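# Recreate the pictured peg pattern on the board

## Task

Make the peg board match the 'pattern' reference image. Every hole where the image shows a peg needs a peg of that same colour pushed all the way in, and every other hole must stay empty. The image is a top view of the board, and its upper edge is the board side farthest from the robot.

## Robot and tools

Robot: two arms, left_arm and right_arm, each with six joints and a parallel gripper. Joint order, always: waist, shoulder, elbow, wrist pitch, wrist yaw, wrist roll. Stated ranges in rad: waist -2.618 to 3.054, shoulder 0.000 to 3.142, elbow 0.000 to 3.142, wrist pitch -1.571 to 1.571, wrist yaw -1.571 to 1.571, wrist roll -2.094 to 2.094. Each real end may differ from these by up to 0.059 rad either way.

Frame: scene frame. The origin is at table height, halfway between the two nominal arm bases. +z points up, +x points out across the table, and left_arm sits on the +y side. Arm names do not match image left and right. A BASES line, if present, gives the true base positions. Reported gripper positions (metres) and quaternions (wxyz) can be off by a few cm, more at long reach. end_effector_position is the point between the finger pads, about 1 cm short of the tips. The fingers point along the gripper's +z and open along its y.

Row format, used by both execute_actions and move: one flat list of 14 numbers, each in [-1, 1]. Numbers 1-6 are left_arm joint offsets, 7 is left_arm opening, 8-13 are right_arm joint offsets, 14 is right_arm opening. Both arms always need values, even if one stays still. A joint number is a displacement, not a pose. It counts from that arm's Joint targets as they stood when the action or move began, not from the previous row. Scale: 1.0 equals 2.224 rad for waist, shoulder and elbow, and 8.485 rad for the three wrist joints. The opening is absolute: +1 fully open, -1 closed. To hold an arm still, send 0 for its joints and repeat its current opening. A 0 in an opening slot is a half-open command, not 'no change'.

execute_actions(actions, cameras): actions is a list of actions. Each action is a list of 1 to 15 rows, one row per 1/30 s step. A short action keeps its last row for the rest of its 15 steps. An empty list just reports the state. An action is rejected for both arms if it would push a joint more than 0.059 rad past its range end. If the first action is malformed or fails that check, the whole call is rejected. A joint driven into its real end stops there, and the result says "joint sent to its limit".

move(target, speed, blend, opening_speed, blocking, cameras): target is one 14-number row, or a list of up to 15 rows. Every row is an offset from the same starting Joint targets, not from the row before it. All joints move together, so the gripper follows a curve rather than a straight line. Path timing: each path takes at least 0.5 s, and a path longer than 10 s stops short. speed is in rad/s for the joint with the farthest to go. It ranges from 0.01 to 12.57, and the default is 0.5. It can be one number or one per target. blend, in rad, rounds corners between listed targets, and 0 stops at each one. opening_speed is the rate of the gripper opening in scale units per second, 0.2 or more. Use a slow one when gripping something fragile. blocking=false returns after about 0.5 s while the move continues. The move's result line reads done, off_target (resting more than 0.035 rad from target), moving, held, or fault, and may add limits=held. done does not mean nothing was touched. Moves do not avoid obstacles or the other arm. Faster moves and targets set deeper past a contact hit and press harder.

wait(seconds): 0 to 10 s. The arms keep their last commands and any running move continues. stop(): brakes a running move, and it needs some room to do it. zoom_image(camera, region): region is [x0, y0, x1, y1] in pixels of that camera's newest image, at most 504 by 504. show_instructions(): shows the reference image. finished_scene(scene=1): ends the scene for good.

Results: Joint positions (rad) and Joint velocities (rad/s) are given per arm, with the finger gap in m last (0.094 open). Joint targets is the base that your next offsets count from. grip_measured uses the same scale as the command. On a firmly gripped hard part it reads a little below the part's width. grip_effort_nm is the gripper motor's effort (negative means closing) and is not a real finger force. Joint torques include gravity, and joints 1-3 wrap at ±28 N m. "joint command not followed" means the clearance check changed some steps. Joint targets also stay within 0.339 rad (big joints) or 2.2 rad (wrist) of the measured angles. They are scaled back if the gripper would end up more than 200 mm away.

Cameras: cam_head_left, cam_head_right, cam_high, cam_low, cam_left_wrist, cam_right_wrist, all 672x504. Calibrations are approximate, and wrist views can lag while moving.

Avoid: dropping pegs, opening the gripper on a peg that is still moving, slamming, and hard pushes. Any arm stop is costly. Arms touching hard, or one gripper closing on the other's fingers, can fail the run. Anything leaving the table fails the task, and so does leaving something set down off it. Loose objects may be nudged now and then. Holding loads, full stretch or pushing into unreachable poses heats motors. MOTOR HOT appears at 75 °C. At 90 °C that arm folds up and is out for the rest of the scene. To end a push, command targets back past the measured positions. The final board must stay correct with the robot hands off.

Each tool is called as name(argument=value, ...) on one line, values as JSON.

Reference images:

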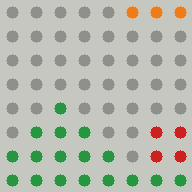

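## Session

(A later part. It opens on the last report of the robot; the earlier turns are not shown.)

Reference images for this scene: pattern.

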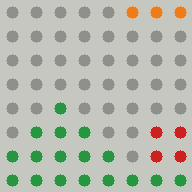

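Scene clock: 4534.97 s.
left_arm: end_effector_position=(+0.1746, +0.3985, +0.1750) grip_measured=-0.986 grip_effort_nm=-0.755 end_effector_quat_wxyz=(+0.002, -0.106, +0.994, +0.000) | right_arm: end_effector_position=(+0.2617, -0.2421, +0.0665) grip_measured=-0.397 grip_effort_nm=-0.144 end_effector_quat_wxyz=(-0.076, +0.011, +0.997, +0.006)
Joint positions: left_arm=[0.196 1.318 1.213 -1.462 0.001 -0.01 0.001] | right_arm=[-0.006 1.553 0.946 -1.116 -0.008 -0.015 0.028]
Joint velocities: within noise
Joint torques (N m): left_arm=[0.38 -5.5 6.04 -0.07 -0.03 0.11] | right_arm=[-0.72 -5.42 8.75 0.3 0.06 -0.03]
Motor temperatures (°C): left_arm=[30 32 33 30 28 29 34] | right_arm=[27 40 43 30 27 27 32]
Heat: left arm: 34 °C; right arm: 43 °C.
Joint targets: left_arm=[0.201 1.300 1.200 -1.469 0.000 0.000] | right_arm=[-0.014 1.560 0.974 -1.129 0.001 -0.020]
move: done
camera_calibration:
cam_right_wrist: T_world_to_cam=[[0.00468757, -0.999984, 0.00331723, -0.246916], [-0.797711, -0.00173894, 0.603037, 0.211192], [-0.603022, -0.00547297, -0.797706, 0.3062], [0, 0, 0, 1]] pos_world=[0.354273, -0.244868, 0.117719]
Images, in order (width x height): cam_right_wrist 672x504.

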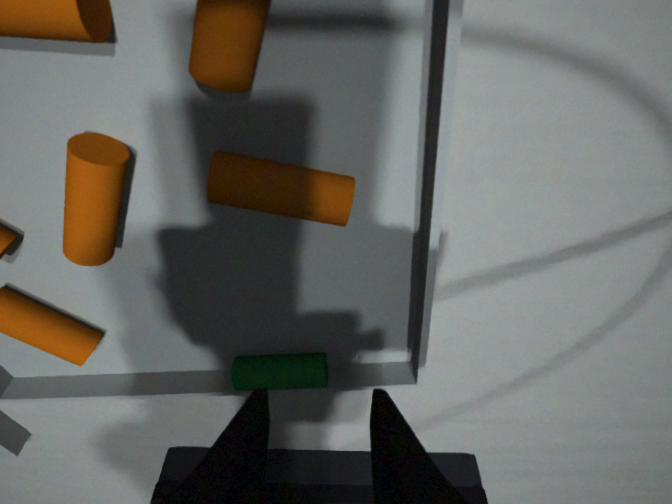

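move(target=[[0,0,0,0,0,0,-1,0.0459,-0.0607,-0.0508,-0.0006,0,0.0097,0.02],[0,0,0,0,0,0,-1,0.0459,-0.0607,-0.1632,0.0289,0,0.0097,0.02]], speed=[0.5,0.12], cameras=["cam_right_wrist"])

move(target=[0,0,0,0,0,0,-1,0,0,0,0,0,0,-1], opening_speed=1.5, cameras=["cam_right_wrist"])

Scene clock: 4554.00 s.
left_arm: end_effector_position=(+0.1746, +0.3985, +0.1750) grip_measured=-0.986 grip_effort_nm=-0.769 end_effector_quat_wxyz=(+0.002, -0.106, +0.994, +0.000) | right_arm: end_effector_position=(+0.2186, -0.2257, +0.0163) grip_measured=+0.018 grip_effort_nm=0.115 end_effector_quat_wxyz=(-0.057, +0.003, +0.998, +0.000)
Joint positions: left_arm=[0.196 1.318 1.213 -1.462 0.001 -0.01 0.001] | right_arm=[0.083 1.445 0.629 -0.869 -0.007 0.058 0.048]
Joint velocities: within noise
Joint torques (N m): left_arm=[0.44 -5.56 6 -0.08 -0.03 0.11] | right_arm=[0.54 -6.24 3.86 0.35 0.05 0.04]
Motor temperatures (°C): left_arm=[30 32 33 30 28 29 34] | right_arm=[27 40 44 30 27 27 31]
Heat: left arm: 34 °C; right arm: 44 °C.
Joint targets: left_arm=[0.201 1.300 1.200 -1.469 0.000 0.000] | right_arm=[0.088 1.425 0.611 -0.883 0.001 0.062]
move: done
camera_calibration:
cam_right_wrist: T_world_to_cam=[[0.0207301, -0.999682, 0.0143861, -0.233717], [-0.820425, -0.00878592, 0.571686, 0.21096], [-0.571378, -0.0236539, -0.820346, 0.229649], [0, 0, 0, 1]] pos_world=[0.309139, -0.226357, 0.0711511]
Images, in order (width x height): cam_right_wrist 672x504.

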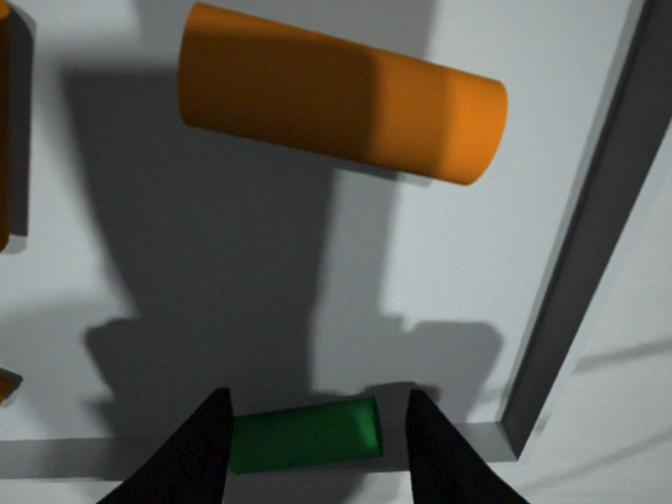

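Scene clock: 4554.90 s.
left_arm: end_effector_position=(+0.1746, +0.3985, +0.1750) grip_measured=-0.986 grip_effort_nm=-0.774 end_effector_quat_wxyz=(+0.002, -0.106, +0.994, +0.000) | right_arm: end_effector_position=(+0.2192, -0.2257, +0.0163) grip_measured=-0.989 grip_effort_nm=-0.603 end_effector_quat_wxyz=(-0.056, +0.003, +0.998, +0.000)
Joint positions: left_arm=[0.196 1.318 1.213 -1.462 0.001 -0.01 0.001] | right_arm=[0.083 1.445 0.629 -0.866 -0.007 0.059 0.001]
Joint velocities: within noise
Joint torques (N m): left_arm=[0.4 -5.38 6.04 -0.08 -0.01 0.08] | right_arm=[0.55 -6.22 3.86 0.32 0.05 0.05]
Motor temperatures (°C): left_arm=[30 32 33 30 28 29 34] | right_arm=[27 40 44 30 27 27 31]
Heat: left arm: 34 °C; right arm: 44 °C.
Joint targets: left_arm=[0.201 1.300 1.200 -1.469 0.000 0.000] | right_arm=[0.088 1.425 0.611 -0.884 0.001 0.062]
move: done
camera_calibration:
cam_right_wrist: T_world_to_cam=[[0.0203694, -0.999685, 0.0146627, -0.233736], [-0.821747, -0.00838642, 0.569791, 0.211818], [-0.569489, -0.0236553, -0.821659, 0.229543], [0, 0, 0, 1]] pos_world=[0.309544, -0.226457, 0.0713415]
Images, in order (width x height): cam_right_wrist 672x504.

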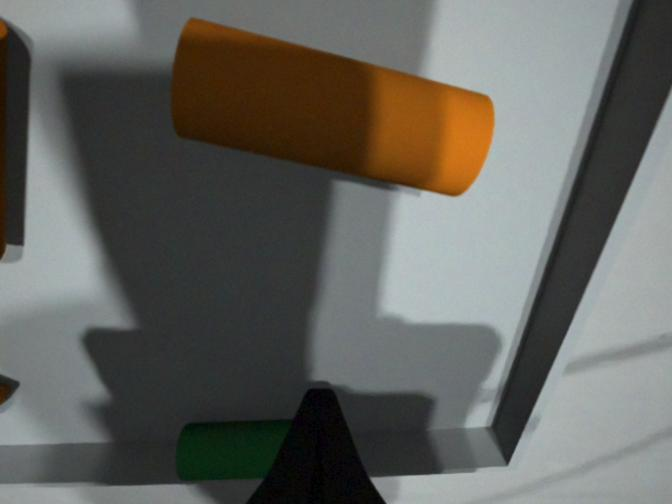

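move(target=[0,0,0,0,0,0,-1,0,0,0.1124,-0.0295,0,0,-0.98], cameras=["cam_right_wrist"])

Scene clock: 4570.53 s.
left_arm: end_effector_position=(+0.1746, +0.3985, +0.1750) grip_measured=-0.986 grip_effort_nm=-0.769 end_effector_quat_wxyz=(+0.002, -0.106, +0.994, +0.000) | right_arm: end_effector_position=(+0.2303, -0.2251, +0.0639) grip_measured=-0.980 grip_effort_nm=-0.027 end_effector_quat_wxyz=(-0.081, +0.003, +0.997, -0.001)
Joint positions: left_arm=[0.196 1.318 1.213 -1.462 0.001 -0.01 0.001] | right_arm=[0.083 1.445 0.834 -1.121 -0.007 0.059 0.001]
Joint velocities: within noise
Joint torques (N m): left_arm=[0.4 -5.48 5.91 -0.09 -0.04 0.11] | right_arm=[0.55 -6.72 8.68 0.28 0.05 0.04]
Motor temperatures (°C): left_arm=[30 32 33 30 28 29 34] | right_arm=[27 39 43 30 27 27 32]
Heat: left arm: 34 °C; right arm: 43 °C.
Joint targets: left_arm=[0.201 1.300 1.200 -1.469 0.000 0.000] | right_arm=[0.088 1.425 0.861 -1.134 0.001 0.062]
move: done
camera_calibration:
cam_right_wrist: T_world_to_cam=[[0.0211639, -0.999642, 0.0163394, -0.234293], [-0.792043, -0.00679117, 0.610427, 0.184767], [-0.610098, -0.0258605, -0.791904, 0.281985], [0, 0, 0, 1]] pos_world=[0.32334, -0.225662, 0.114346]
Images, in order (width x height): cam_right_wrist 672x504.

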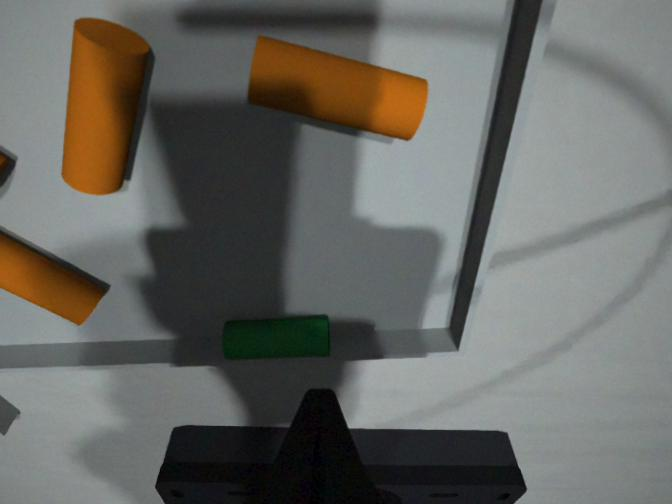

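move(target=[[0,0,0,0,0,0,-1,0.0531,-0.0193,-0.0184,-0.0039,0,0.0137,0.02],[0,0,0,0,0,0,-1,0.0531,-0.0193,-0.1304,0.0256,0,0.0137,0.02]], speed=[0.5,0.12], cameras=["cam_right_wrist"])

move(target=[0,0,0,0,0,0,-1,0,0,0,0,0,0,-1], opening_speed=1.0, cameras=["cam_right_wrist"])

Scene clock: 4593.23 s.
left_arm: end_effector_position=(+0.1746, +0.3985, +0.1750) grip_measured=-0.986 grip_effort_nm=-0.769 end_effector_quat_wxyz=(+0.002, -0.106, +0.994, +0.000) | right_arm: end_effector_position=(+0.1952, -0.2077, +0.0228) grip_measured=+0.018 grip_effort_nm=0.100 end_effector_quat_wxyz=(-0.077, +0.001, +0.997, -0.005)
Joint positions: left_arm=[0.196 1.318 1.213 -1.462 0.001 -0.01 0.001] | right_arm=[0.201 1.383 0.603 -0.944 -0.016 0.172 0.048]
Joint velocities: within noise
Joint torques (N m): left_arm=[0.32 -5.49 5.89 -0.08 -0.01 0.09] | right_arm=[0.55 -3.73 2.54 0.75 0.13 0.07]
Motor temperatures (°C): left_arm=[30 32 33 30 28 29 34] | right_arm=[27 39 43 29 27 27 31]
Heat: left arm: 34 °C; right arm: 43 °C.
Joint targets: left_arm=[0.201 1.300 1.200 -1.469 0.000 0.000] | right_arm=[0.206 1.383 0.571 -0.917 0.000 0.178]
move: done
camera_calibration:
cam_right_wrist: T_world_to_cam=[[0.0254783, -0.999395, 0.0236816, -0.216356], [-0.797068, -0.00601119, 0.60386, 0.183503], [-0.603352, -0.0342612, -0.796739, 0.225534], [0, 0, 0, 1]] pos_world=[0.287853, -0.207395, 0.0740055]
Images, in order (width x height): cam_right_wrist 672x504.

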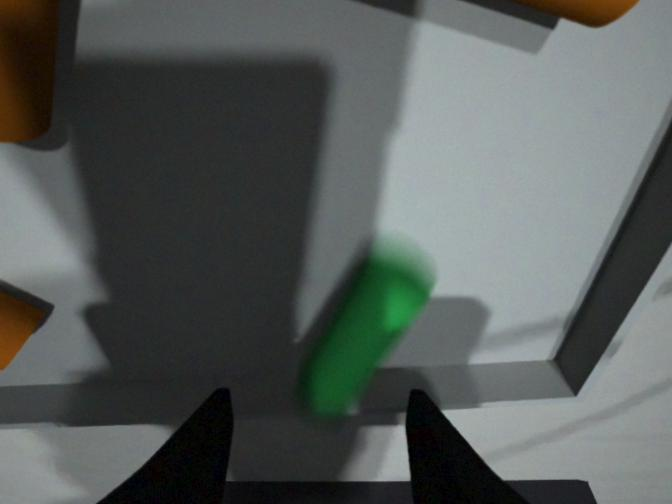

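Scene clock: 4594.47 s.
left_arm: end_effector_position=(+0.1746, +0.3985, +0.1750) grip_measured=-0.986 grip_effort_nm=-0.769 end_effector_quat_wxyz=(+0.002, -0.106, +0.994, +0.000) | right_arm: end_effector_position=(+0.1980, -0.2077, +0.0224) grip_measured=-0.989 grip_effort_nm=-0.608 end_effector_quat_wxyz=(-0.071, +0.001, +0.997, -0.005)
Joint positions: left_arm=[0.196 1.318 1.213 -1.462 0.001 -0.01 0.001] | right_arm=[0.201 1.383 0.603 -0.933 -0.014 0.172 0.001]
Joint velocities: within noise
Joint torques (N m): left_arm=[0.31 -5.59 5.96 -0.1 -0.03 0.09] | right_arm=[0.55 -3.73 2.58 0.66 0.11 0.08]
Motor temperatures (°C): left_arm=[30 32 33 30 28 29 34] | right_arm=[27 39 43 29 27 27 31]
Heat: left arm: 34 °C; right arm: 43 °C.
Joint targets: left_arm=[0.201 1.300 1.200 -1.469 0.000 0.000] | right_arm=[0.206 1.383 0.571 -0.916 0.000 0.178]
move: done
camera_calibration:
cam_right_wrist: T_world_to_cam=[[0.0255265, -0.999368, 0.0247297, -0.216515], [-0.803881, -0.00581572, 0.594761, 0.187496], [-0.594242, -0.035062, -0.803522, 0.225033], [0, 0, 0, 1]] pos_world=[0.289976, -0.207398, 0.0746579]
Images, in order (width x height): cam_right_wrist 672x504.

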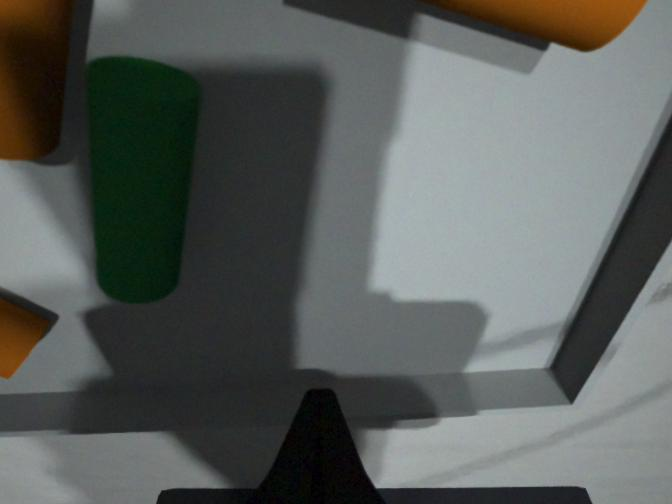

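move(target=[[0,0,0,0,0,0,-1,0,0,0.1124,-0.0295,0,0,-0.98],[0,0,0,0,0,0,-1,-0.0926,-0.0373,0.2828,-0.0652,0,-0.0210,-0.4]], speed=0.6, cameras=["cam_right_wrist"])

Scene clock: 4604.23 s.
left_arm: end_effector_position=(+0.1746, +0.3985, +0.1750) grip_measured=-0.986 grip_effort_nm=-0.769 end_effector_quat_wxyz=(+0.002, -0.106, +0.994, +0.000) | right_arm: end_effector_position=(+0.2451, -0.2389, +0.1700) grip_measured=-0.402 grip_effort_nm=0.115 end_effector_quat_wxyz=(-0.016, +0.015, +1.000, +0.005)
Joint positions: left_arm=[0.196 1.318 1.213 -1.462 0.001 -0.01 0.001] | right_arm=[0.006 1.315 1.172 -1.459 -0.009 0.006 0.028]
Joint velocities: within noise
Joint torques (N m): left_arm=[0.29 -5.48 5.87 -0.05 -0.05 0.13] | right_arm=[-0.59 -5.49 9.39 0.55 0.07 -0.05]
Motor temperatures (°C): left_arm=[30 32 33 30 28 29 34] | right_arm=[27 39 43 29 27 27 31]
Heat: left arm: 34 °C; right arm: 43 °C.
Joint targets: left_arm=[0.201 1.300 1.200 -1.469 0.000 0.000] | right_arm=[0.000 1.300 1.200 -1.470 0.000 0.000]
move: done
camera_calibration:
cam_right_wrist: T_world_to_cam=[[-0.00443362, -0.999958, 0.00801442, -0.242528], [-0.864274, 0.00786313, 0.502961, 0.171144], [-0.503003, -0.00469672, -0.864272, 0.365822], [0, 0, 0, 1]] pos_world=[0.330849, -0.242145, 0.232035]
Images, in order (width x height): cam_right_wrist 672x504.

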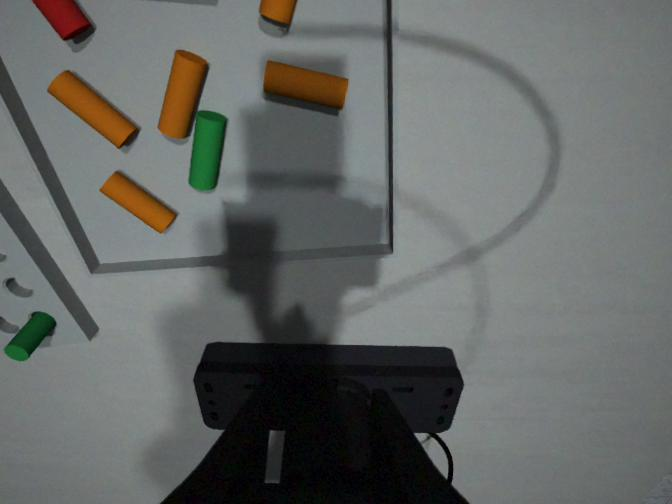

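move(target=[0,0,0,0,0,0,-1,0.1488,0.1587,-0.0859,0.0462,0,0.0660,-0.4], speed=0.6, cameras=["cam_right_wrist"])

Scene clock: 4635.97 s.
left_arm: end_effector_position=(+0.1746, +0.3985, +0.1750) grip_measured=-0.986 grip_effort_nm=-0.774 end_effector_quat_wxyz=(+0.002, -0.106, +0.994, +0.000) | right_arm: end_effector_position=(+0.2767, -0.1647, +0.0602) grip_measured=-0.402 grip_effort_nm=0.115 end_effector_quat_wxyz=(-0.065, +0.126, +0.989, -0.026)
Joint positions: left_arm=[0.196 1.318 1.213 -1.462 0.001 -0.01 0.001] | right_arm=[0.327 1.648 1.019 -1.082 -0.007 0.552 0.028]
Joint velocities: within noise
Joint torques (N m): left_arm=[0.35 -5.48 6 -0.11 -0.04 0.1] | right_arm=[0.43 -6.72 5.03 0.51 0.05 0.1]
Motor temperatures (°C): left_arm=[30 32 33 30 28 29 34] | right_arm=[27 39 45 29 27 27 31]
Heat: left arm: 34 °C; right arm: 45 °C.
Joint targets: left_arm=[0.201 1.300 1.200 -1.469 0.000 0.000] | right_arm=[0.331 1.652 1.009 -1.078 0.000 0.560]
move: done
camera_calibration:
cam_right_wrist: T_world_to_cam=[[-0.221133, -0.971852, 0.0812684, -0.107056], [-0.783274, 0.226633, 0.578895, 0.262096], [-0.581018, 0.0643575, -0.811342, 0.316839], [0, 0, 0, 1]] pos_world=[0.365709, -0.183833, 0.114039]
Images, in order (width x height): cam_right_wrist 672x504.

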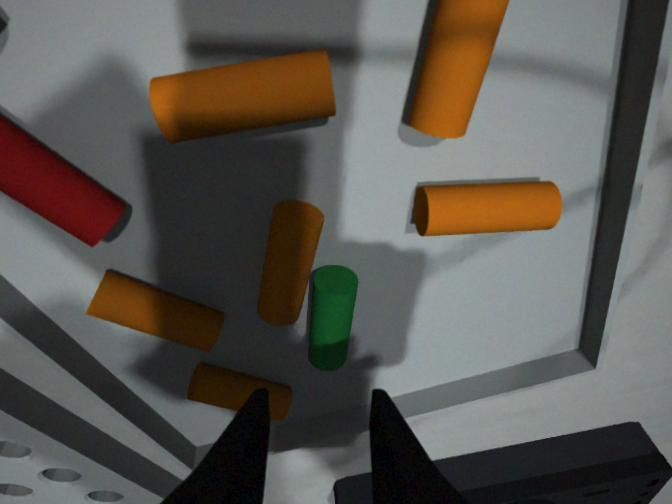

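move(target=[0,0,0,0,0,0,-1,-0.0076,-0.0166,-0.0987,0.0238,0,0.0071,-0.4], speed=0.15, cameras=["cam_right_wrist"])

Scene clock: 4651.33 s.
left_arm: end_effector_position=(+0.1746, +0.3985, +0.1750) grip_measured=-0.986 grip_effort_nm=-0.764 end_effector_quat_wxyz=(+0.002, -0.106, +0.994, +0.000) | right_arm: end_effector_position=(+0.2482, -0.1745, +0.0141) grip_measured=-0.402 grip_effort_nm=0.115 end_effector_quat_wxyz=(-0.072, +0.158, +0.984, -0.031)
Joint positions: left_arm=[0.196 1.318 1.213 -1.462 0.001 -0.01 0.001] | right_arm=[0.322 1.644 0.804 -0.886 -0.007 0.611 0.028]
Joint velocities: within noise
Joint torques (N m): left_arm=[0.24 -5.42 5.9 -0.09 -0.02 0.11] | right_arm=[-0.73 -9.17 3.99 0.55 0.05 0.1]
Motor temperatures (°C): left_arm=[30 32 33 30 28 29 34] | right_arm=[27 40 43 29 27 27 31]
Heat: left arm: 34 °C; right arm: 43 °C.
Joint targets: left_arm=[0.201 1.300 1.200 -1.469 0.000 0.000] | right_arm=[0.315 1.616 0.789 -0.876 0.000 0.620]
move: done
camera_calibration:
cam_right_wrist: T_world_to_cam=[[-0.281517, -0.954632, 0.0970842, -0.101392], [-0.759505, 0.283516, 0.585467, 0.272618], [-0.58643, 0.0910829, -0.804862, 0.269399], [0, 0, 0, 1]] pos_world=[0.336495, -0.198622, 0.0670637]
Images, in order (width x height): cam_right_wrist 672x504.

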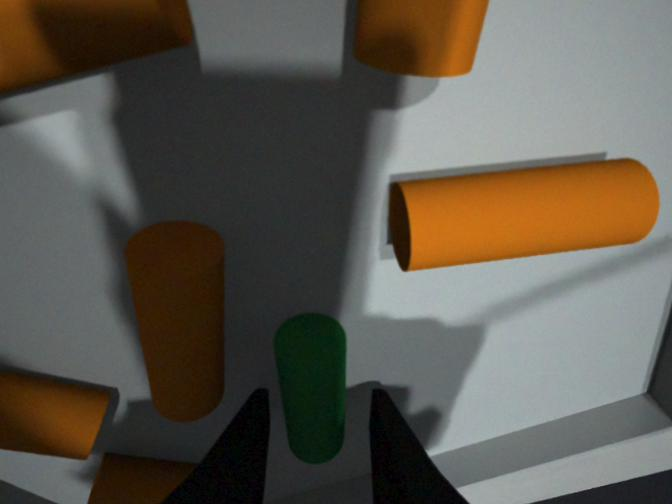

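move(target=[[0,0,0,0,0,0,-1,0,0.0150,0.0130,0.0005,0,0,-0.4],[0,0,0,0,0,0,-1,0,0.0150,0.0130,0.0005,0,0,-1]], speed=0.1, opening_speed=1.0, cameras=["cam_right_wrist"])

Scene clock: 4676.13 s.
left_arm: end_effector_position=(+0.1746, +0.3985, +0.1750) grip_measured=-0.986 grip_effort_nm=-0.769 end_effector_quat_wxyz=(+0.002, -0.106, +0.994, +0.000) | right_arm: end_effector_position=(+0.2503, -0.1739, +0.0138) grip_measured=-0.697 grip_effort_nm=-1.048 end_effector_quat_wxyz=(-0.067, +0.159, +0.985, -0.029)
Joint positions: left_arm=[0.196 1.318 1.213 -1.462 0.001 -0.01 0.001] | right_arm=[0.322 1.644 0.804 -0.877 -0.007 0.612 0.014]
Joint velocities: within noise
Joint torques (N m): left_arm=[0.23 -5.39 5.87 -0.07 -0.02 0.14] | right_arm=[-0.72 -5.91 6.78 0.52 0.05 0.09]
Motor temperatures (°C): left_arm=[30 32 33 30 28 29 34] | right_arm=[27 42 42 29 27 27 31]
Heat: left arm: 34 °C; right arm: 42 °C.
Joint targets: left_arm=[0.201 1.300 1.200 -1.469 0.000 0.000] | right_arm=[0.315 1.649 0.818 -0.872 0.000 0.621]
move: done
camera_calibration:
cam_right_wrist: T_world_to_cam=[[-0.28338, -0.954559, 0.0922648, -0.0995839], [-0.764326, 0.282913, 0.579453, 0.275508], [-0.579225, 0.093685, -0.809766, 0.26908], [0, 0, 0, 1]] pos_world=[0.338216, -0.198212, 0.0674358]
Images, in order (width x height): cam_right_wrist 672x504.

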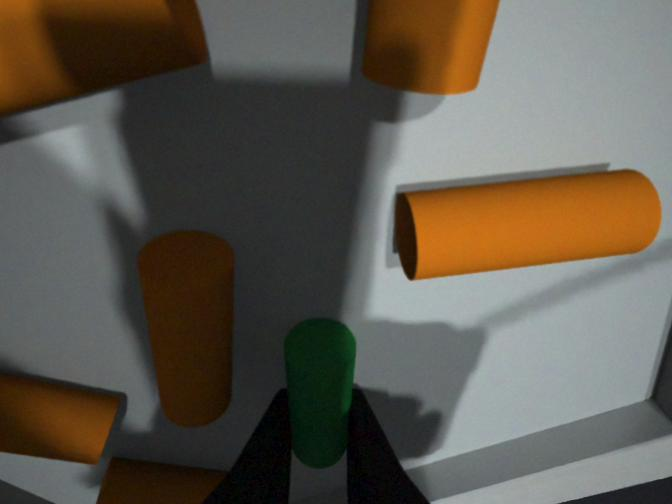

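move(target=[[0,0,0,0,0,0,-1,0,0,0,0,0,0,-0.4],[0,0,0,0,0,0,-1,0,0.0157,0.0125,0.0002,0,0,-0.4],[0,0,0,0,0,0,-1,0,0.0157,0.0125,0.0002,0,0,-1]], speed=0.1, opening_speed=1.0, cameras=["cam_right_wrist"])

Scene clock: 4689.57 s.
left_arm: end_effector_position=(+0.1746, +0.3985, +0.1750) grip_measured=-0.986 grip_effort_nm=-0.774 end_effector_quat_wxyz=(+0.002, -0.106, +0.994, +0.000) | right_arm: end_effector_position=(+0.2524, -0.1732, +0.0131) grip_measured=-0.697 grip_effort_nm=-1.048 end_effector_quat_wxyz=(-0.074, +0.160, +0.984, -0.030)
Joint positions: left_arm=[0.196 1.318 1.213 -1.462 0.001 -0.01 0.001] | right_arm=[0.32 1.666 0.823 -0.887 -0.01 0.613 0.014]
Joint velocities: within noise
Joint torques (N m): left_arm=[0.29 -5.38 6.05 -0.11 -0.03 0.11] | right_arm=[-0.55 -4.94 7.58 0.62 0.08 0.09]
Motor temperatures (°C): left_arm=[30 32 33 30 28 29 34] | right_arm=[27 41 43 29 27 27 32]
Heat: left arm: 34 °C; right arm: 43 °C.
Joint targets: left_arm=[0.201 1.300 1.200 -1.469 0.000 0.000] | right_arm=[0.314 1.684 0.846 -0.870 0.000 0.621]
move: done
camera_calibration:
cam_right_wrist: T_world_to_cam=[[-0.284728, -0.953668, 0.0971963, -0.0978672], [-0.755855, 0.28571, 0.589112, 0.275458], [-0.589587, 0.0942705, -0.802185, 0.272313], [0, 0, 0, 1]] pos_world=[0.340892, -0.197705, 0.0656821]
Images, in order (width x height): cam_right_wrist 672x504.

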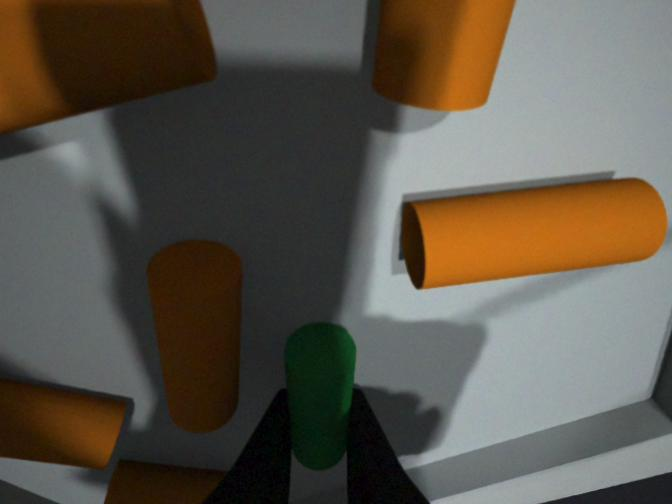

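move(target=[[0,0,0,0,0,0,-1,0,0,0,0,0,0,-0.4],[0,0,0,0,0,0,-1,0,0.0099,0.036,-0.0098,0,0,-0.4],[0,0,0,0,0,0,-1,0,0.0099,0.0063,-0.0027,0,0,-0.4],[0,0,0,0,0,0,-1,0,0.0099,0.0063,-0.0027,0,0,-1]], speed=0.12, opening_speed=1.0, cameras=["cam_right_wrist"])

Scene clock: 4715.03 s.
left_arm: end_effector_position=(+0.1746, +0.3985, +0.1750) grip_measured=-0.986 grip_effort_nm=-0.774 end_effector_quat_wxyz=(+0.002, -0.106, +0.994, +0.000) | right_arm: end_effector_position=(+0.2660, -0.1713, +0.0165) grip_measured=-0.700 grip_effort_nm=-1.048 end_effector_quat_wxyz=(-0.066, +0.161, +0.984, -0.032)
Joint positions: left_arm=[0.196 1.318 1.213 -1.462 0.001 -0.01 0.001] | right_arm=[0.318 1.693 0.872 -0.896 0 0.613 0.014]
Joint velocities: within noise
Joint torques (N m): left_arm=[0.32 -5.42 6.09 -0.08 0.01 0.07] | right_arm=[-0.34 -5.83 4.31 0.49 -0.02 0.08]
Motor temperatures (°C): left_arm=[30 32 33 30 28 29 34] | right_arm=[27 40 43 29 27 27 32]
Heat: left arm: 34 °C; right arm: 43 °C.
Joint targets: left_arm=[0.201 1.300 1.200 -1.469 0.000 0.000] | right_arm=[0.314 1.706 0.860 -0.893 0.000 0.620]
move: done
camera_calibration:
cam_right_wrist: T_world_to_cam=[[-0.28701, -0.95292, 0.0978156, -0.0919021], [-0.764643, 0.289409, 0.575816, 0.286436], [-0.577015, 0.0904708, -0.811707, 0.278992], [0, 0, 0, 1]] pos_world=[0.353627, -0.195713, 0.0705149]
Images, in order (width x height): cam_right_wrist 672x504.

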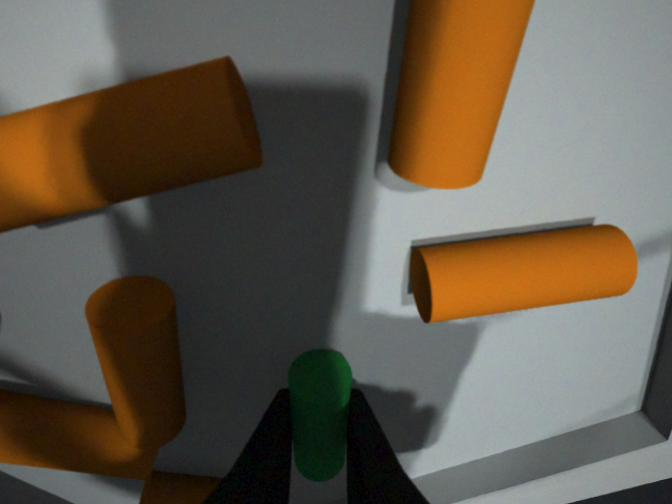

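move(target=[[0,0,0,0,0,0,-1,0,0,0.0899,-0.0177,0,0,-1],[0,0,0,0,0,0,-1,-0.2761,-0.0477,0.0180,0.1052,0,-0.0731,-1],[0,0,0,0,0,0,-1,-0.3539,0.1025,-0.1263,0.2363,0,-0.0731,-1],[0,0,0,0,0,0,-1,-0.3539,0.2284,-0.1263,0.2787,0,-0.0731,-1]], speed=[0.4,0.8,0.8,0.3], blend=[0.05,0.1,0,0], cameras=["cam_right_wrist","cam_low"])

zoom_image(camera="cam_low", region=[190, 235, 250, 295])

Scene clock: 4730.70 s.
left_arm: end_effector_position=(+0.1746, +0.3985, +0.1750) grip_measured=-0.986 grip_effort_nm=-0.764 end_effector_quat_wxyz=(+0.002, -0.106, +0.994, +0.000) | right_arm: end_effector_position=(+0.4636, -0.4601, +0.0643) grip_measured=-0.700 grip_effort_nm=-1.043 end_effector_quat_wxyz=(+0.628, +0.190, +0.739, -0.156)
Joint positions: left_arm=[0.196 1.318 1.213 -1.462 0.001 -0.01 0.001] | right_arm=[-0.467 2.2 0.589 1.447 -0.001 0.007 0.014]
Joint velocities: within noise
Joint torques (N m): left_arm=[0.2 -5.46 5.87 -0.08 -0.03 0.12] | right_arm=[-0.53 -8.91 2.37 2.71 0 -0.06]
Motor temperatures (°C): left_arm=[30 32 33 30 28 29 34] | right_arm=[27 40 42 30 27 27 33]
Heat: left arm: 34 °C; right arm: 42 °C.
Joint targets: left_arm=[0.201 1.300 1.200 -1.469 0.000 0.000] | right_arm=[-0.473 2.214 0.579 1.472 0.000 0.000]
move: done
camera_calibration:
cam_right_wrist: T_world_to_cam=[[-0.487714, -0.872786, 0.0194808, -0.180096], [-0.541404, 0.284882, -0.791027, 0.475882], [0.684848, -0.396342, -0.611471, -0.363885], [0, 0, 0, 1]] pos_world=[0.419015, -0.436978, 0.157439]
Images, in order (width x height): cam_low 672x504, cam_right_wrist 672x504.

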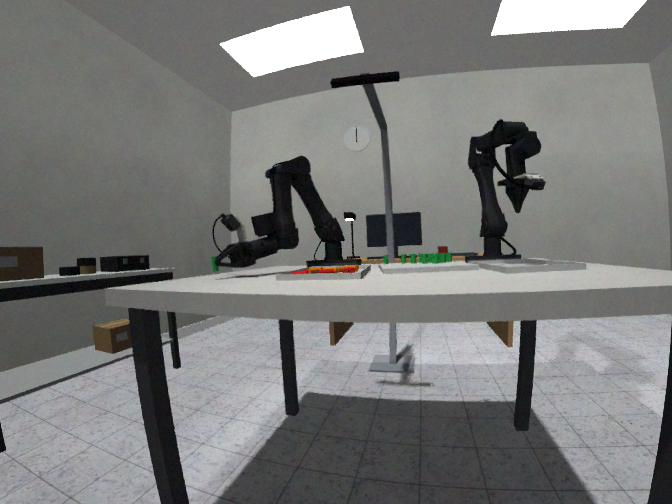

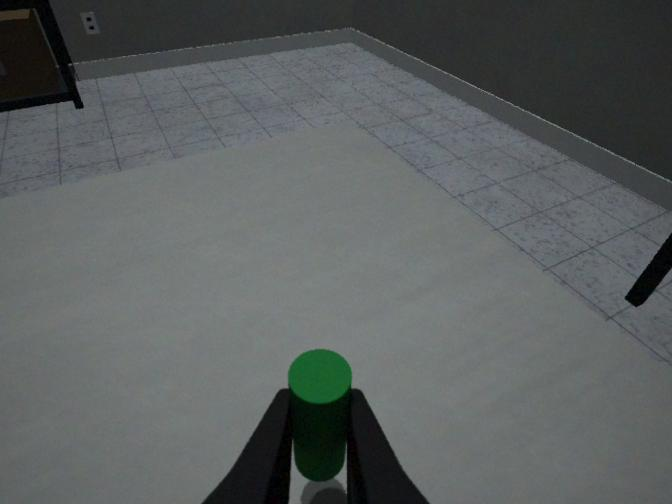

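Scaled by 8.400 from the camera's 672x504 image, which has a finer 960x720 frame.

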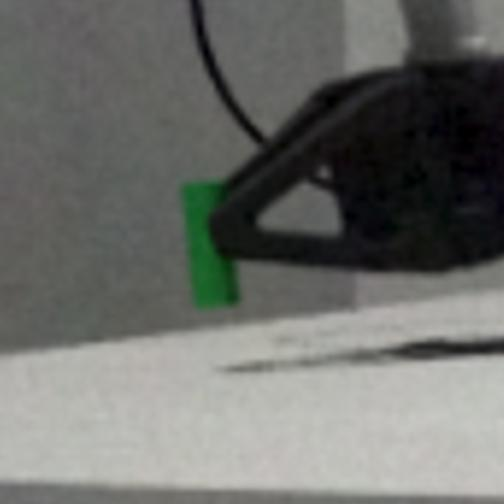

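move(target=[0,0,0,0,0,0,-1,0,0.0319,0,0.0108,0,0,-1], speed=0.06, cameras=["cam_low"])

zoom_image(camera="cam_low", region=[190, 235, 250, 295])

Scene clock: 4749.83 s.
left_arm: end_effector_position=(+0.1746, +0.3985, +0.1750) grip_measured=-0.986 grip_effort_nm=-0.774 end_effector_quat_wxyz=(+0.002, -0.106, +0.994, +0.000) | right_arm: end_effector_position=(+0.4619, -0.4592, +0.0558) grip_measured=-0.700 grip_effort_nm=-1.038 end_effector_quat_wxyz=(+0.636, +0.188, +0.732, -0.158)
Joint positions: left_arm=[0.196 1.318 1.213 -1.462 0.001 -0.01 0.001] | right_arm=[-0.467 2.268 0.589 1.537 -0.001 0.007 0.014]
Joint velocities: within noise
Joint torques (N m): left_arm=[0.27 -5.57 5.96 -0.09 -0.07 0.11] | right_arm=[-0.54 -8.77 1.95 2.71 -0.01 -0.05]
Motor temperatures (°C): left_arm=[30 32 33 30 28 29 34] | right_arm=[27 42 41 36 27 27 33]
Heat: left arm: 34 °C; right arm: 42 °C.
Joint targets: left_arm=[0.201 1.300 1.200 -1.469 0.000 0.000] | right_arm=[-0.473 2.285 0.579 1.563 0.000 0.000]
move: done
Images, in order (width x height): cam_low 672x504.

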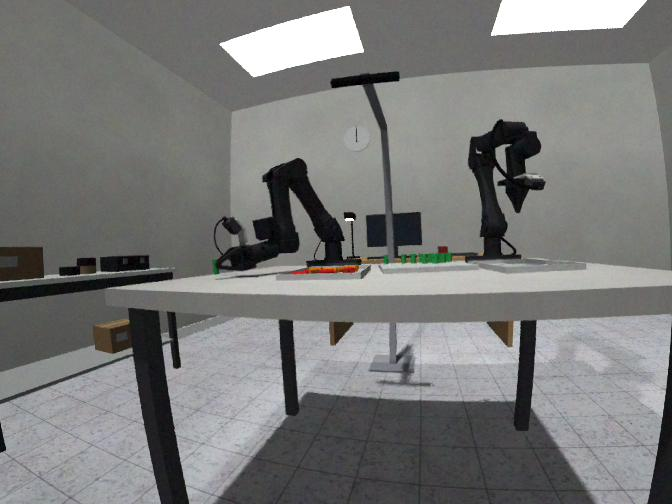

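Scaled by 8.400 from the camera's 672x504 image, which has a finer 960x720 frame.

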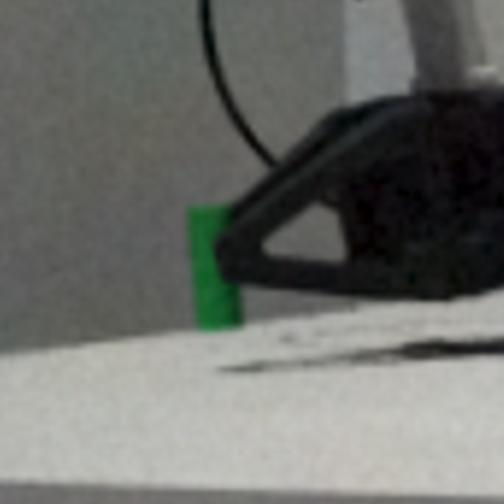

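move(target=[0,0,0,0,0,0,-1,0,0.0225,0,0.0059,0,0,-1], speed=0.05, cameras=["cam_low"])

zoom_image(camera="cam_low", region=[190, 235, 250, 295])

Scene clock: 4759.03 s.
left_arm: end_effector_position=(+0.1746, +0.3985, +0.1750) grip_measured=-0.986 grip_effort_nm=-0.764 end_effector_quat_wxyz=(+0.002, -0.106, +0.994, +0.000) | right_arm: end_effector_position=(+0.4592, -0.4577, +0.0414) grip_measured=-0.700 grip_effort_nm=-1.043 end_effector_quat_wxyz=(+0.627, +0.190, +0.739, -0.156)
Joint positions: left_arm=[0.196 1.318 1.213 -1.462 0.001 -0.01 0.001] | right_arm=[-0.467 2.31 0.589 1.555 -0.001 0.007 0.014]
Joint velocities: within noise
Joint torques (N m): left_arm=[0.39 -5.6 5.83 -0.08 0.01 0.12] | right_arm=[-0.53 -8.1 1.68 2.61 -0.01 -0.05]
Motor temperatures (°C): left_arm=[30 32 33 30 28 29 34] | right_arm=[27 41 41 37 27 27 33]
Heat: left arm: 34 °C; right arm: 41 °C.
Joint targets: left_arm=[0.201 1.300 1.200 -1.469 0.000 0.000] | right_arm=[-0.473 2.335 0.579 1.571 0.000 0.000]
joint sent to its limit (right arm) — the wrist pitch, upper limit.
move: off_target (right_arm); right_arm: the wrist pitch is farthest, 0.058 rad from its target
Images, in order (width x height): cam_low 672x504.

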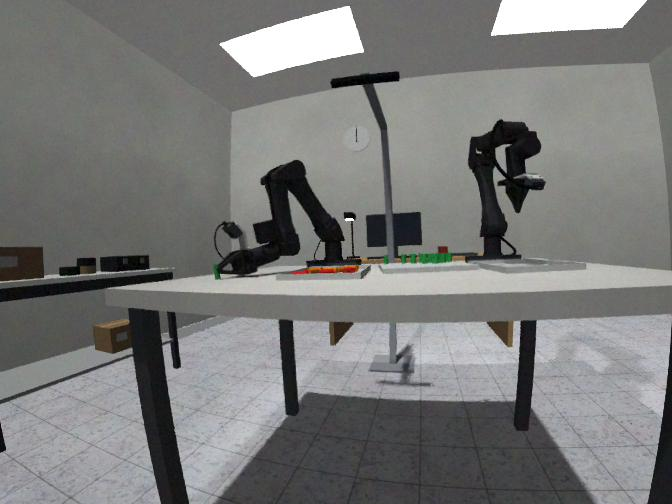

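Scaled by 8.400 from the camera's 672x504 image, which has a finer 960x720 frame.

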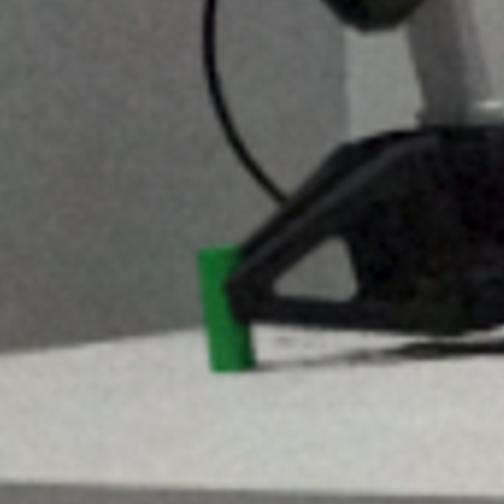

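move(target=[[0,0,0,0,0,0,-1,0,0,0,0,0,0,-0.3],[0,0,0,0,0,0,-1,0,-0.1502,0,-0.0074,0,0,-0.3]], speed=0.3, opening_speed=1.0, cameras=["cam_low"])

zoom_image(camera="cam_low", region=[190, 235, 250, 295])

Scene clock: 4771.07 s.
left_arm: end_effector_position=(+0.1746, +0.3985, +0.1750) grip_measured=-0.986 grip_effort_nm=-0.769 end_effector_quat_wxyz=(+0.002, -0.106, +0.994, +0.000) | right_arm: end_effector_position=(+0.4686, -0.4628, +0.1541) grip_measured=-0.303 grip_effort_nm=0.115 end_effector_quat_wxyz=(+0.706, +0.170, +0.664, -0.176)
Joint positions: left_arm=[0.196 1.318 1.213 -1.462 0.001 -0.01 0.001] | right_arm=[-0.467 2.033 0.589 1.503 -0.001 0.007 0.033]
Joint velocities: within noise
Joint torques (N m): left_arm=[0.47 -5.42 5.97 -0.04 0 0.12] | right_arm=[-0.55 -12.83 3.36 2.44 -0.01 -0.06]
Motor temperatures (°C): left_arm=[30 32 33 30 28 29 34] | right_arm=[27 42 40 37 27 27 33]
Heat: left arm: 34 °C; right arm: 42 °C.
Joint targets: left_arm=[0.201 1.300 1.200 -1.469 0.000 0.000] | right_arm=[-0.473 2.001 0.579 1.509 0.000 0.000]
move: done
Images, in order (width x height): cam_low 672x504.

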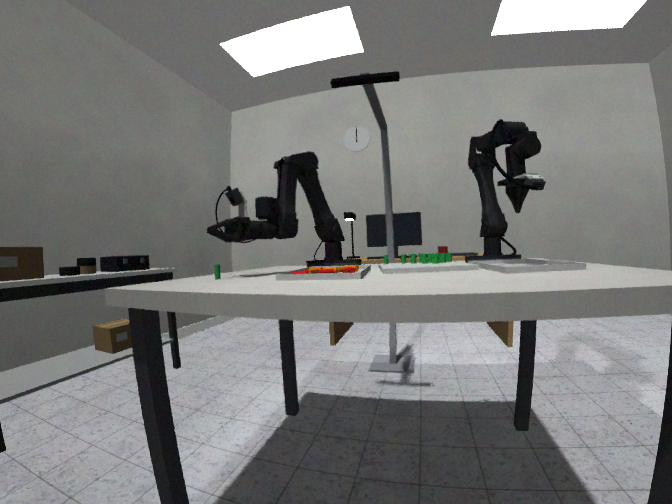

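Scaled by 8.400 from the camera's 672x504 image, which has a finer 960x720 frame.

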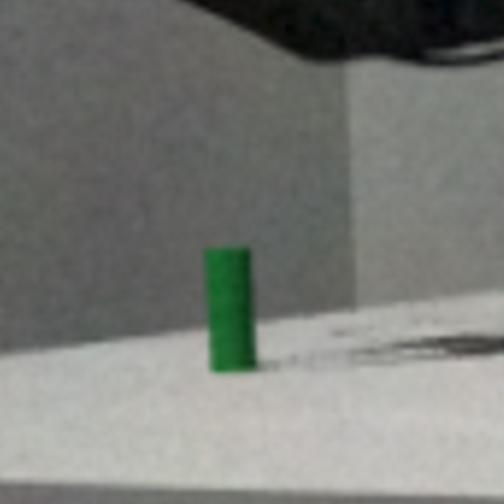

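move(target=[[0,0,0,0,0,0,-1,0,-0.0674,0.4595,-0.2839,0,0,-0.4],[0,0,0,0,0,0,-1,0,0.2050,0.8323,-0.3566,0,0,-0.4]], speed=1.0, blend=0.1, cameras=["cam_right_wrist"])

Scene clock: 4786.73 s.
left_arm: end_effector_position=(+0.1746, +0.3985, +0.1750) grip_measured=-0.986 grip_effort_nm=-0.764 end_effector_quat_wxyz=(+0.002, -0.106, +0.994, +0.000) | right_arm: end_effector_position=(+0.4659, -0.4614, +0.1085) grip_measured=-0.397 grip_effort_nm=-0.144 end_effector_quat_wxyz=(+0.008, +0.249, +0.969, -0.001)
Joint positions: left_arm=[0.196 1.318 1.213 -1.462 0.001 -0.01 0.001] | right_arm=[-0.467 2.442 2.394 -1.507 -0.001 0.006 0.028]
Joint velocities: within noise
Joint torques (N m): left_arm=[0.35 -5.45 6 -0.11 -0.05 0.11] | right_arm=[-0.53 -14.23 10.13 0.63 0 -0.05]
Motor temperatures (°C): left_arm=[30 32 33 30 28 29 34] | right_arm=[27 44 42 36 27 27 32]
Heat: left arm: 34 °C; right arm: 44 °C.
Joint targets: left_arm=[0.201 1.300 1.200 -1.469 0.000 0.000] | right_arm=[-0.473 2.457 2.430 -1.517 0.000 0.000]
move: off_target (right_arm); right_arm: the elbow is farthest, 0.036 rad from its target
camera_calibration:
cam_right_wrist: T_world_to_cam=[[-0.460584, -0.887461, 0.0165803, -0.19995], [-0.784429, 0.41571, 0.460279, 0.550273], [-0.415373, 0.198991, -0.887619, 0.478252], [0, 0, 0, 1]] pos_world=[0.538209, -0.50137, 0.174542]
Images, in order (width x height): cam_right_wrist 672x504.

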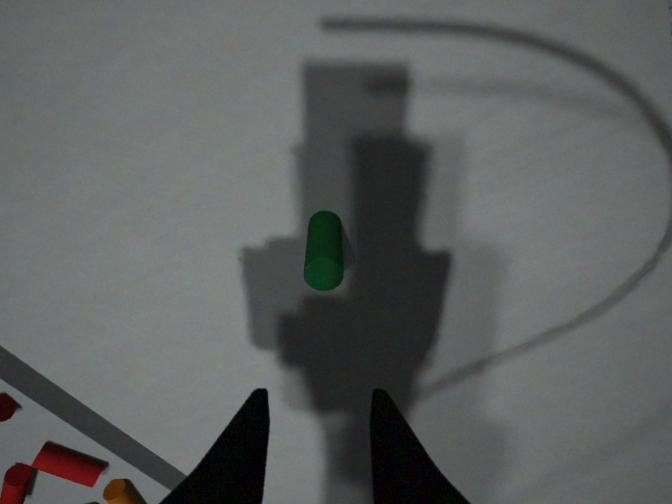

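move(target=[[0,0,0,0,0,0,-1,-0.0030,0.0175,-0.1052,0.0258,0,0,-0.4]], speed=0.2, cameras=["cam_right_wrist"])

Scene clock: 4803.00 s.
left_arm: end_effector_position=(+0.1746, +0.3985, +0.1750) grip_measured=-0.986 grip_effort_nm=-0.764 end_effector_quat_wxyz=(+0.002, -0.106, +0.994, +0.000) | right_arm: end_effector_position=(+0.4692, -0.4661, +0.0446) grip_measured=-0.397 grip_effort_nm=-0.144 end_effector_quat_wxyz=(-0.003, +0.251, +0.968, +0.001)
Joint positions: left_arm=[0.196 1.318 1.213 -1.462 0.001 -0.01 0.001] | right_arm=[-0.472 2.48 2.208 -1.306 -0.001 0.006 0.028]
Joint velocities: within noise
Joint torques (N m): left_arm=[0.31 -5.35 5.72 -0.1 -0.01 0.1] | right_arm=[-0.64 -14.5 5.5 0.79 -0.01 -0.05]
Motor temperatures (°C): left_arm=[30 32 33 30 28 29 34] | right_arm=[27 47 44 33 27 27 32]
Heat: left arm: 34 °C; right arm: 47 °C.
Joint targets: left_arm=[0.201 1.300 1.200 -1.469 0.000 0.000] | right_arm=[-0.479 2.496 2.196 -1.298 0.000 0.000]
move: done
camera_calibration:
cam_right_wrist: T_world_to_cam=[[-0.464992, -0.885167, 0.0161956, -0.198451], [-0.772753, 0.41473, 0.48047, 0.577346], [-0.432013, 0.2109, -0.876861, 0.436799], [0, 0, 0, 1]] pos_world=[0.54257, -0.507226, 0.108828]
Images, in order (width x height): cam_right_wrist 672x504.

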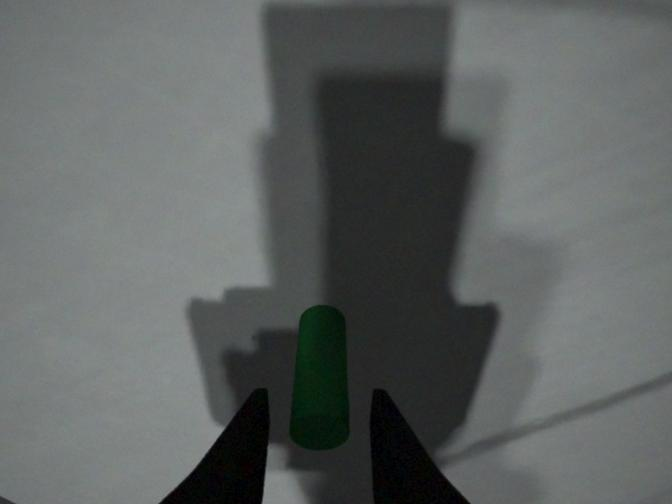

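move(target=[[0,0,0,0,0,0,-1,0,0,0,0,0,0,-1],[0,0,0,0,0,0,-1,0,-0.0872,0,0,0,0,-1],[0,0,0,0,0,0,-1,0.3952,-0.4703,-0.4703,0,0,0.0236,-1],[0,0,0,0,0,0,-1,0.8058,-0.3867,-0.4406,0.012,0,0.0404,-1],[0,0,0,0,0,0,-1,0.8058,-0.4272,-0.5058,0.0332,0,0.0404,-1],[0,0,0,0,0,0,-1,0.8058,-0.3867,-0.5306,0.0356,0,0.0404,-1]], speed=[0.5,0.5,0.7,0.7,0.4,0.3], opening_speed=1.5, cameras=["cam_right_wrist"])

zoom_image(camera="cam_right_wrist", region=[240, 240, 420, 400])

Scene clock: 4835.53 s.
left_arm: end_effector_position=(+0.1746, +0.3985, +0.1750) grip_measured=-0.986 grip_effort_nm=-0.764 end_effector_quat_wxyz=(+0.002, -0.106, +0.994, +0.000) | right_arm: end_effector_position=(+0.1223, +0.0146, +0.0638) grip_measured=-0.711 grip_effort_nm=-1.053 end_effector_quat_wxyz=(-0.013, -0.456, +0.890, -0.013)
Joint positions: left_arm=[0.196 1.318 1.213 -1.462 0.001 -0.01 0.001] | right_arm=[1.312 1.631 1.026 -1.003 -0.001 0.336 0.014]
Joint velocities: within noise
Joint torques (N m): left_arm=[0.39 -5.44 5.93 -0.07 -0.06 0.11] | right_arm=[0.16 -6.8 5.31 0.73 -0.01 0.07]
Motor temperatures (°C): left_arm=[30 32 33 30 28 29 34] | right_arm=[27 51 41 32 27 27 32]
Heat: left arm: 34 °C; right arm: 51 °C.
Joint targets: left_arm=[0.201 1.300 1.200 -1.469 0.000 0.000] | right_arm=[1.313 1.636 1.016 -0.996 0.000 0.343]
move: done
camera_calibration:
cam_right_wrist: T_world_to_cam=[[0.825418, -0.563836, 0.0278334, -0.0979103], [-0.498084, -0.704183, 0.506002, 0.0818759], [-0.265702, -0.431526, -0.862083, 0.190394], [0, 0, 0, 1]] pos_world=[0.172186, 0.0846103, 0.125431]
Images, in order (width x height): cam_right_wrist 672x504.

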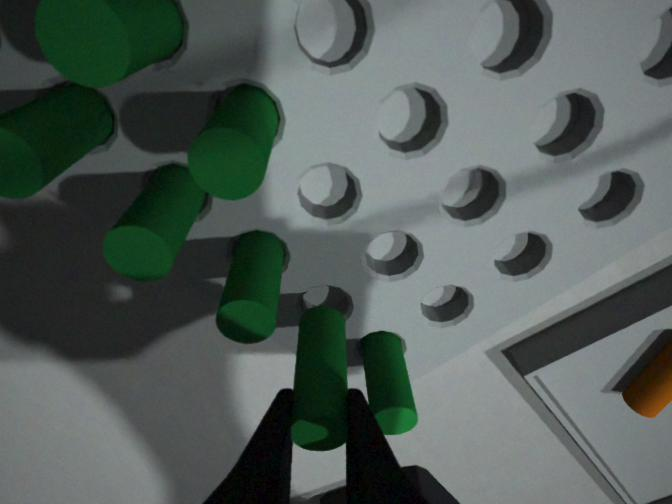

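Scaled by 2.800 from the camera's 672x504 image, which has a finer 960x720 frame.

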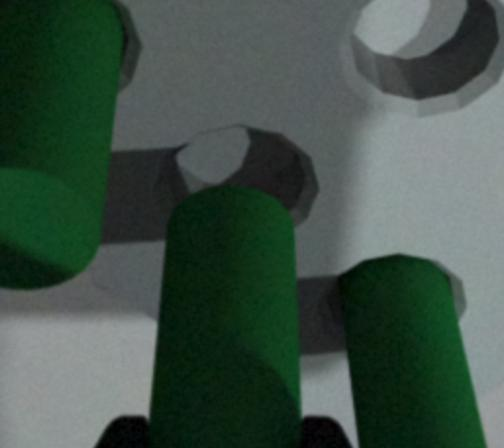

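move(target=[0,0,0,0,0,0,-1,-0.0011,0.0052,-0.0090,0.0038,0,0,-1], speed=0.08, cameras=["cam_right_wrist"])

zoom_image(camera="cam_right_wrist", region=[240, 240, 420, 400])

Scene clock: 4850.70 s.
left_arm: end_effector_position=(+0.1746, +0.3985, +0.1750) grip_measured=-0.986 grip_effort_nm=-0.764 end_effector_quat_wxyz=(+0.002, -0.106, +0.994, +0.000) | right_arm: end_effector_position=(+0.1229, +0.0164, +0.0585) grip_measured=-0.711 grip_effort_nm=-1.043 end_effector_quat_wxyz=(-0.010, -0.456, +0.890, -0.009)
Joint positions: left_arm=[0.196 1.318 1.213 -1.462 0.001 -0.01 0.001] | right_arm=[1.312 1.637 1.009 -0.971 -0.001 0.336 0.014]
Joint velocities: within noise
Joint torques (N m): left_arm=[0.4 -5.48 5.94 -0.1 -0.01 0.11] | right_arm=[-0.09 -6.27 4.94 0.75 0 0.08]
Motor temperatures (°C): left_arm=[30 32 33 30 28 29 34] | right_arm=[27 45 41 31 27 27 33]
Heat: left arm: 34 °C; right arm: 45 °C.
Joint targets: left_arm=[0.201 1.300 1.200 -1.469 0.000 0.000] | right_arm=[1.311 1.647 0.996 -0.964 0.000 0.343]
move: done
camera_calibration:
cam_right_wrist: T_world_to_cam=[[0.825377, -0.564044, 0.0246355, -0.0968818], [-0.499481, -0.709167, 0.497594, 0.0868922], [-0.263195, -0.423008, -0.86706, 0.186661], [0, 0, 0, 1]] pos_world=[0.172493, 0.0859347, 0.120996]
Images, in order (width x height): cam_right_wrist 672x504.

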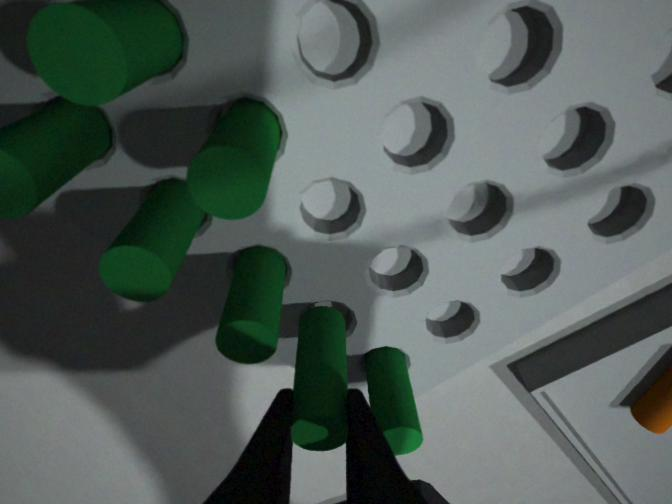

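Scaled by 2.800 from the camera's 672x504 image, which has a finer 960x720 frame.

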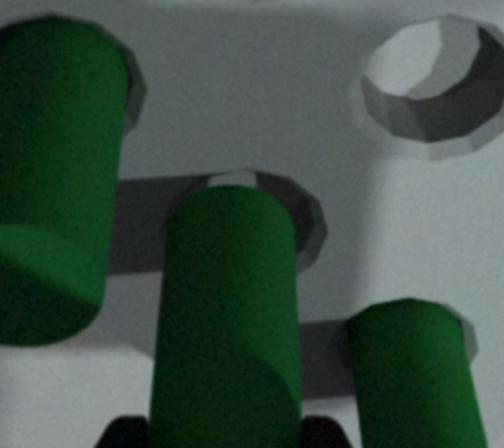

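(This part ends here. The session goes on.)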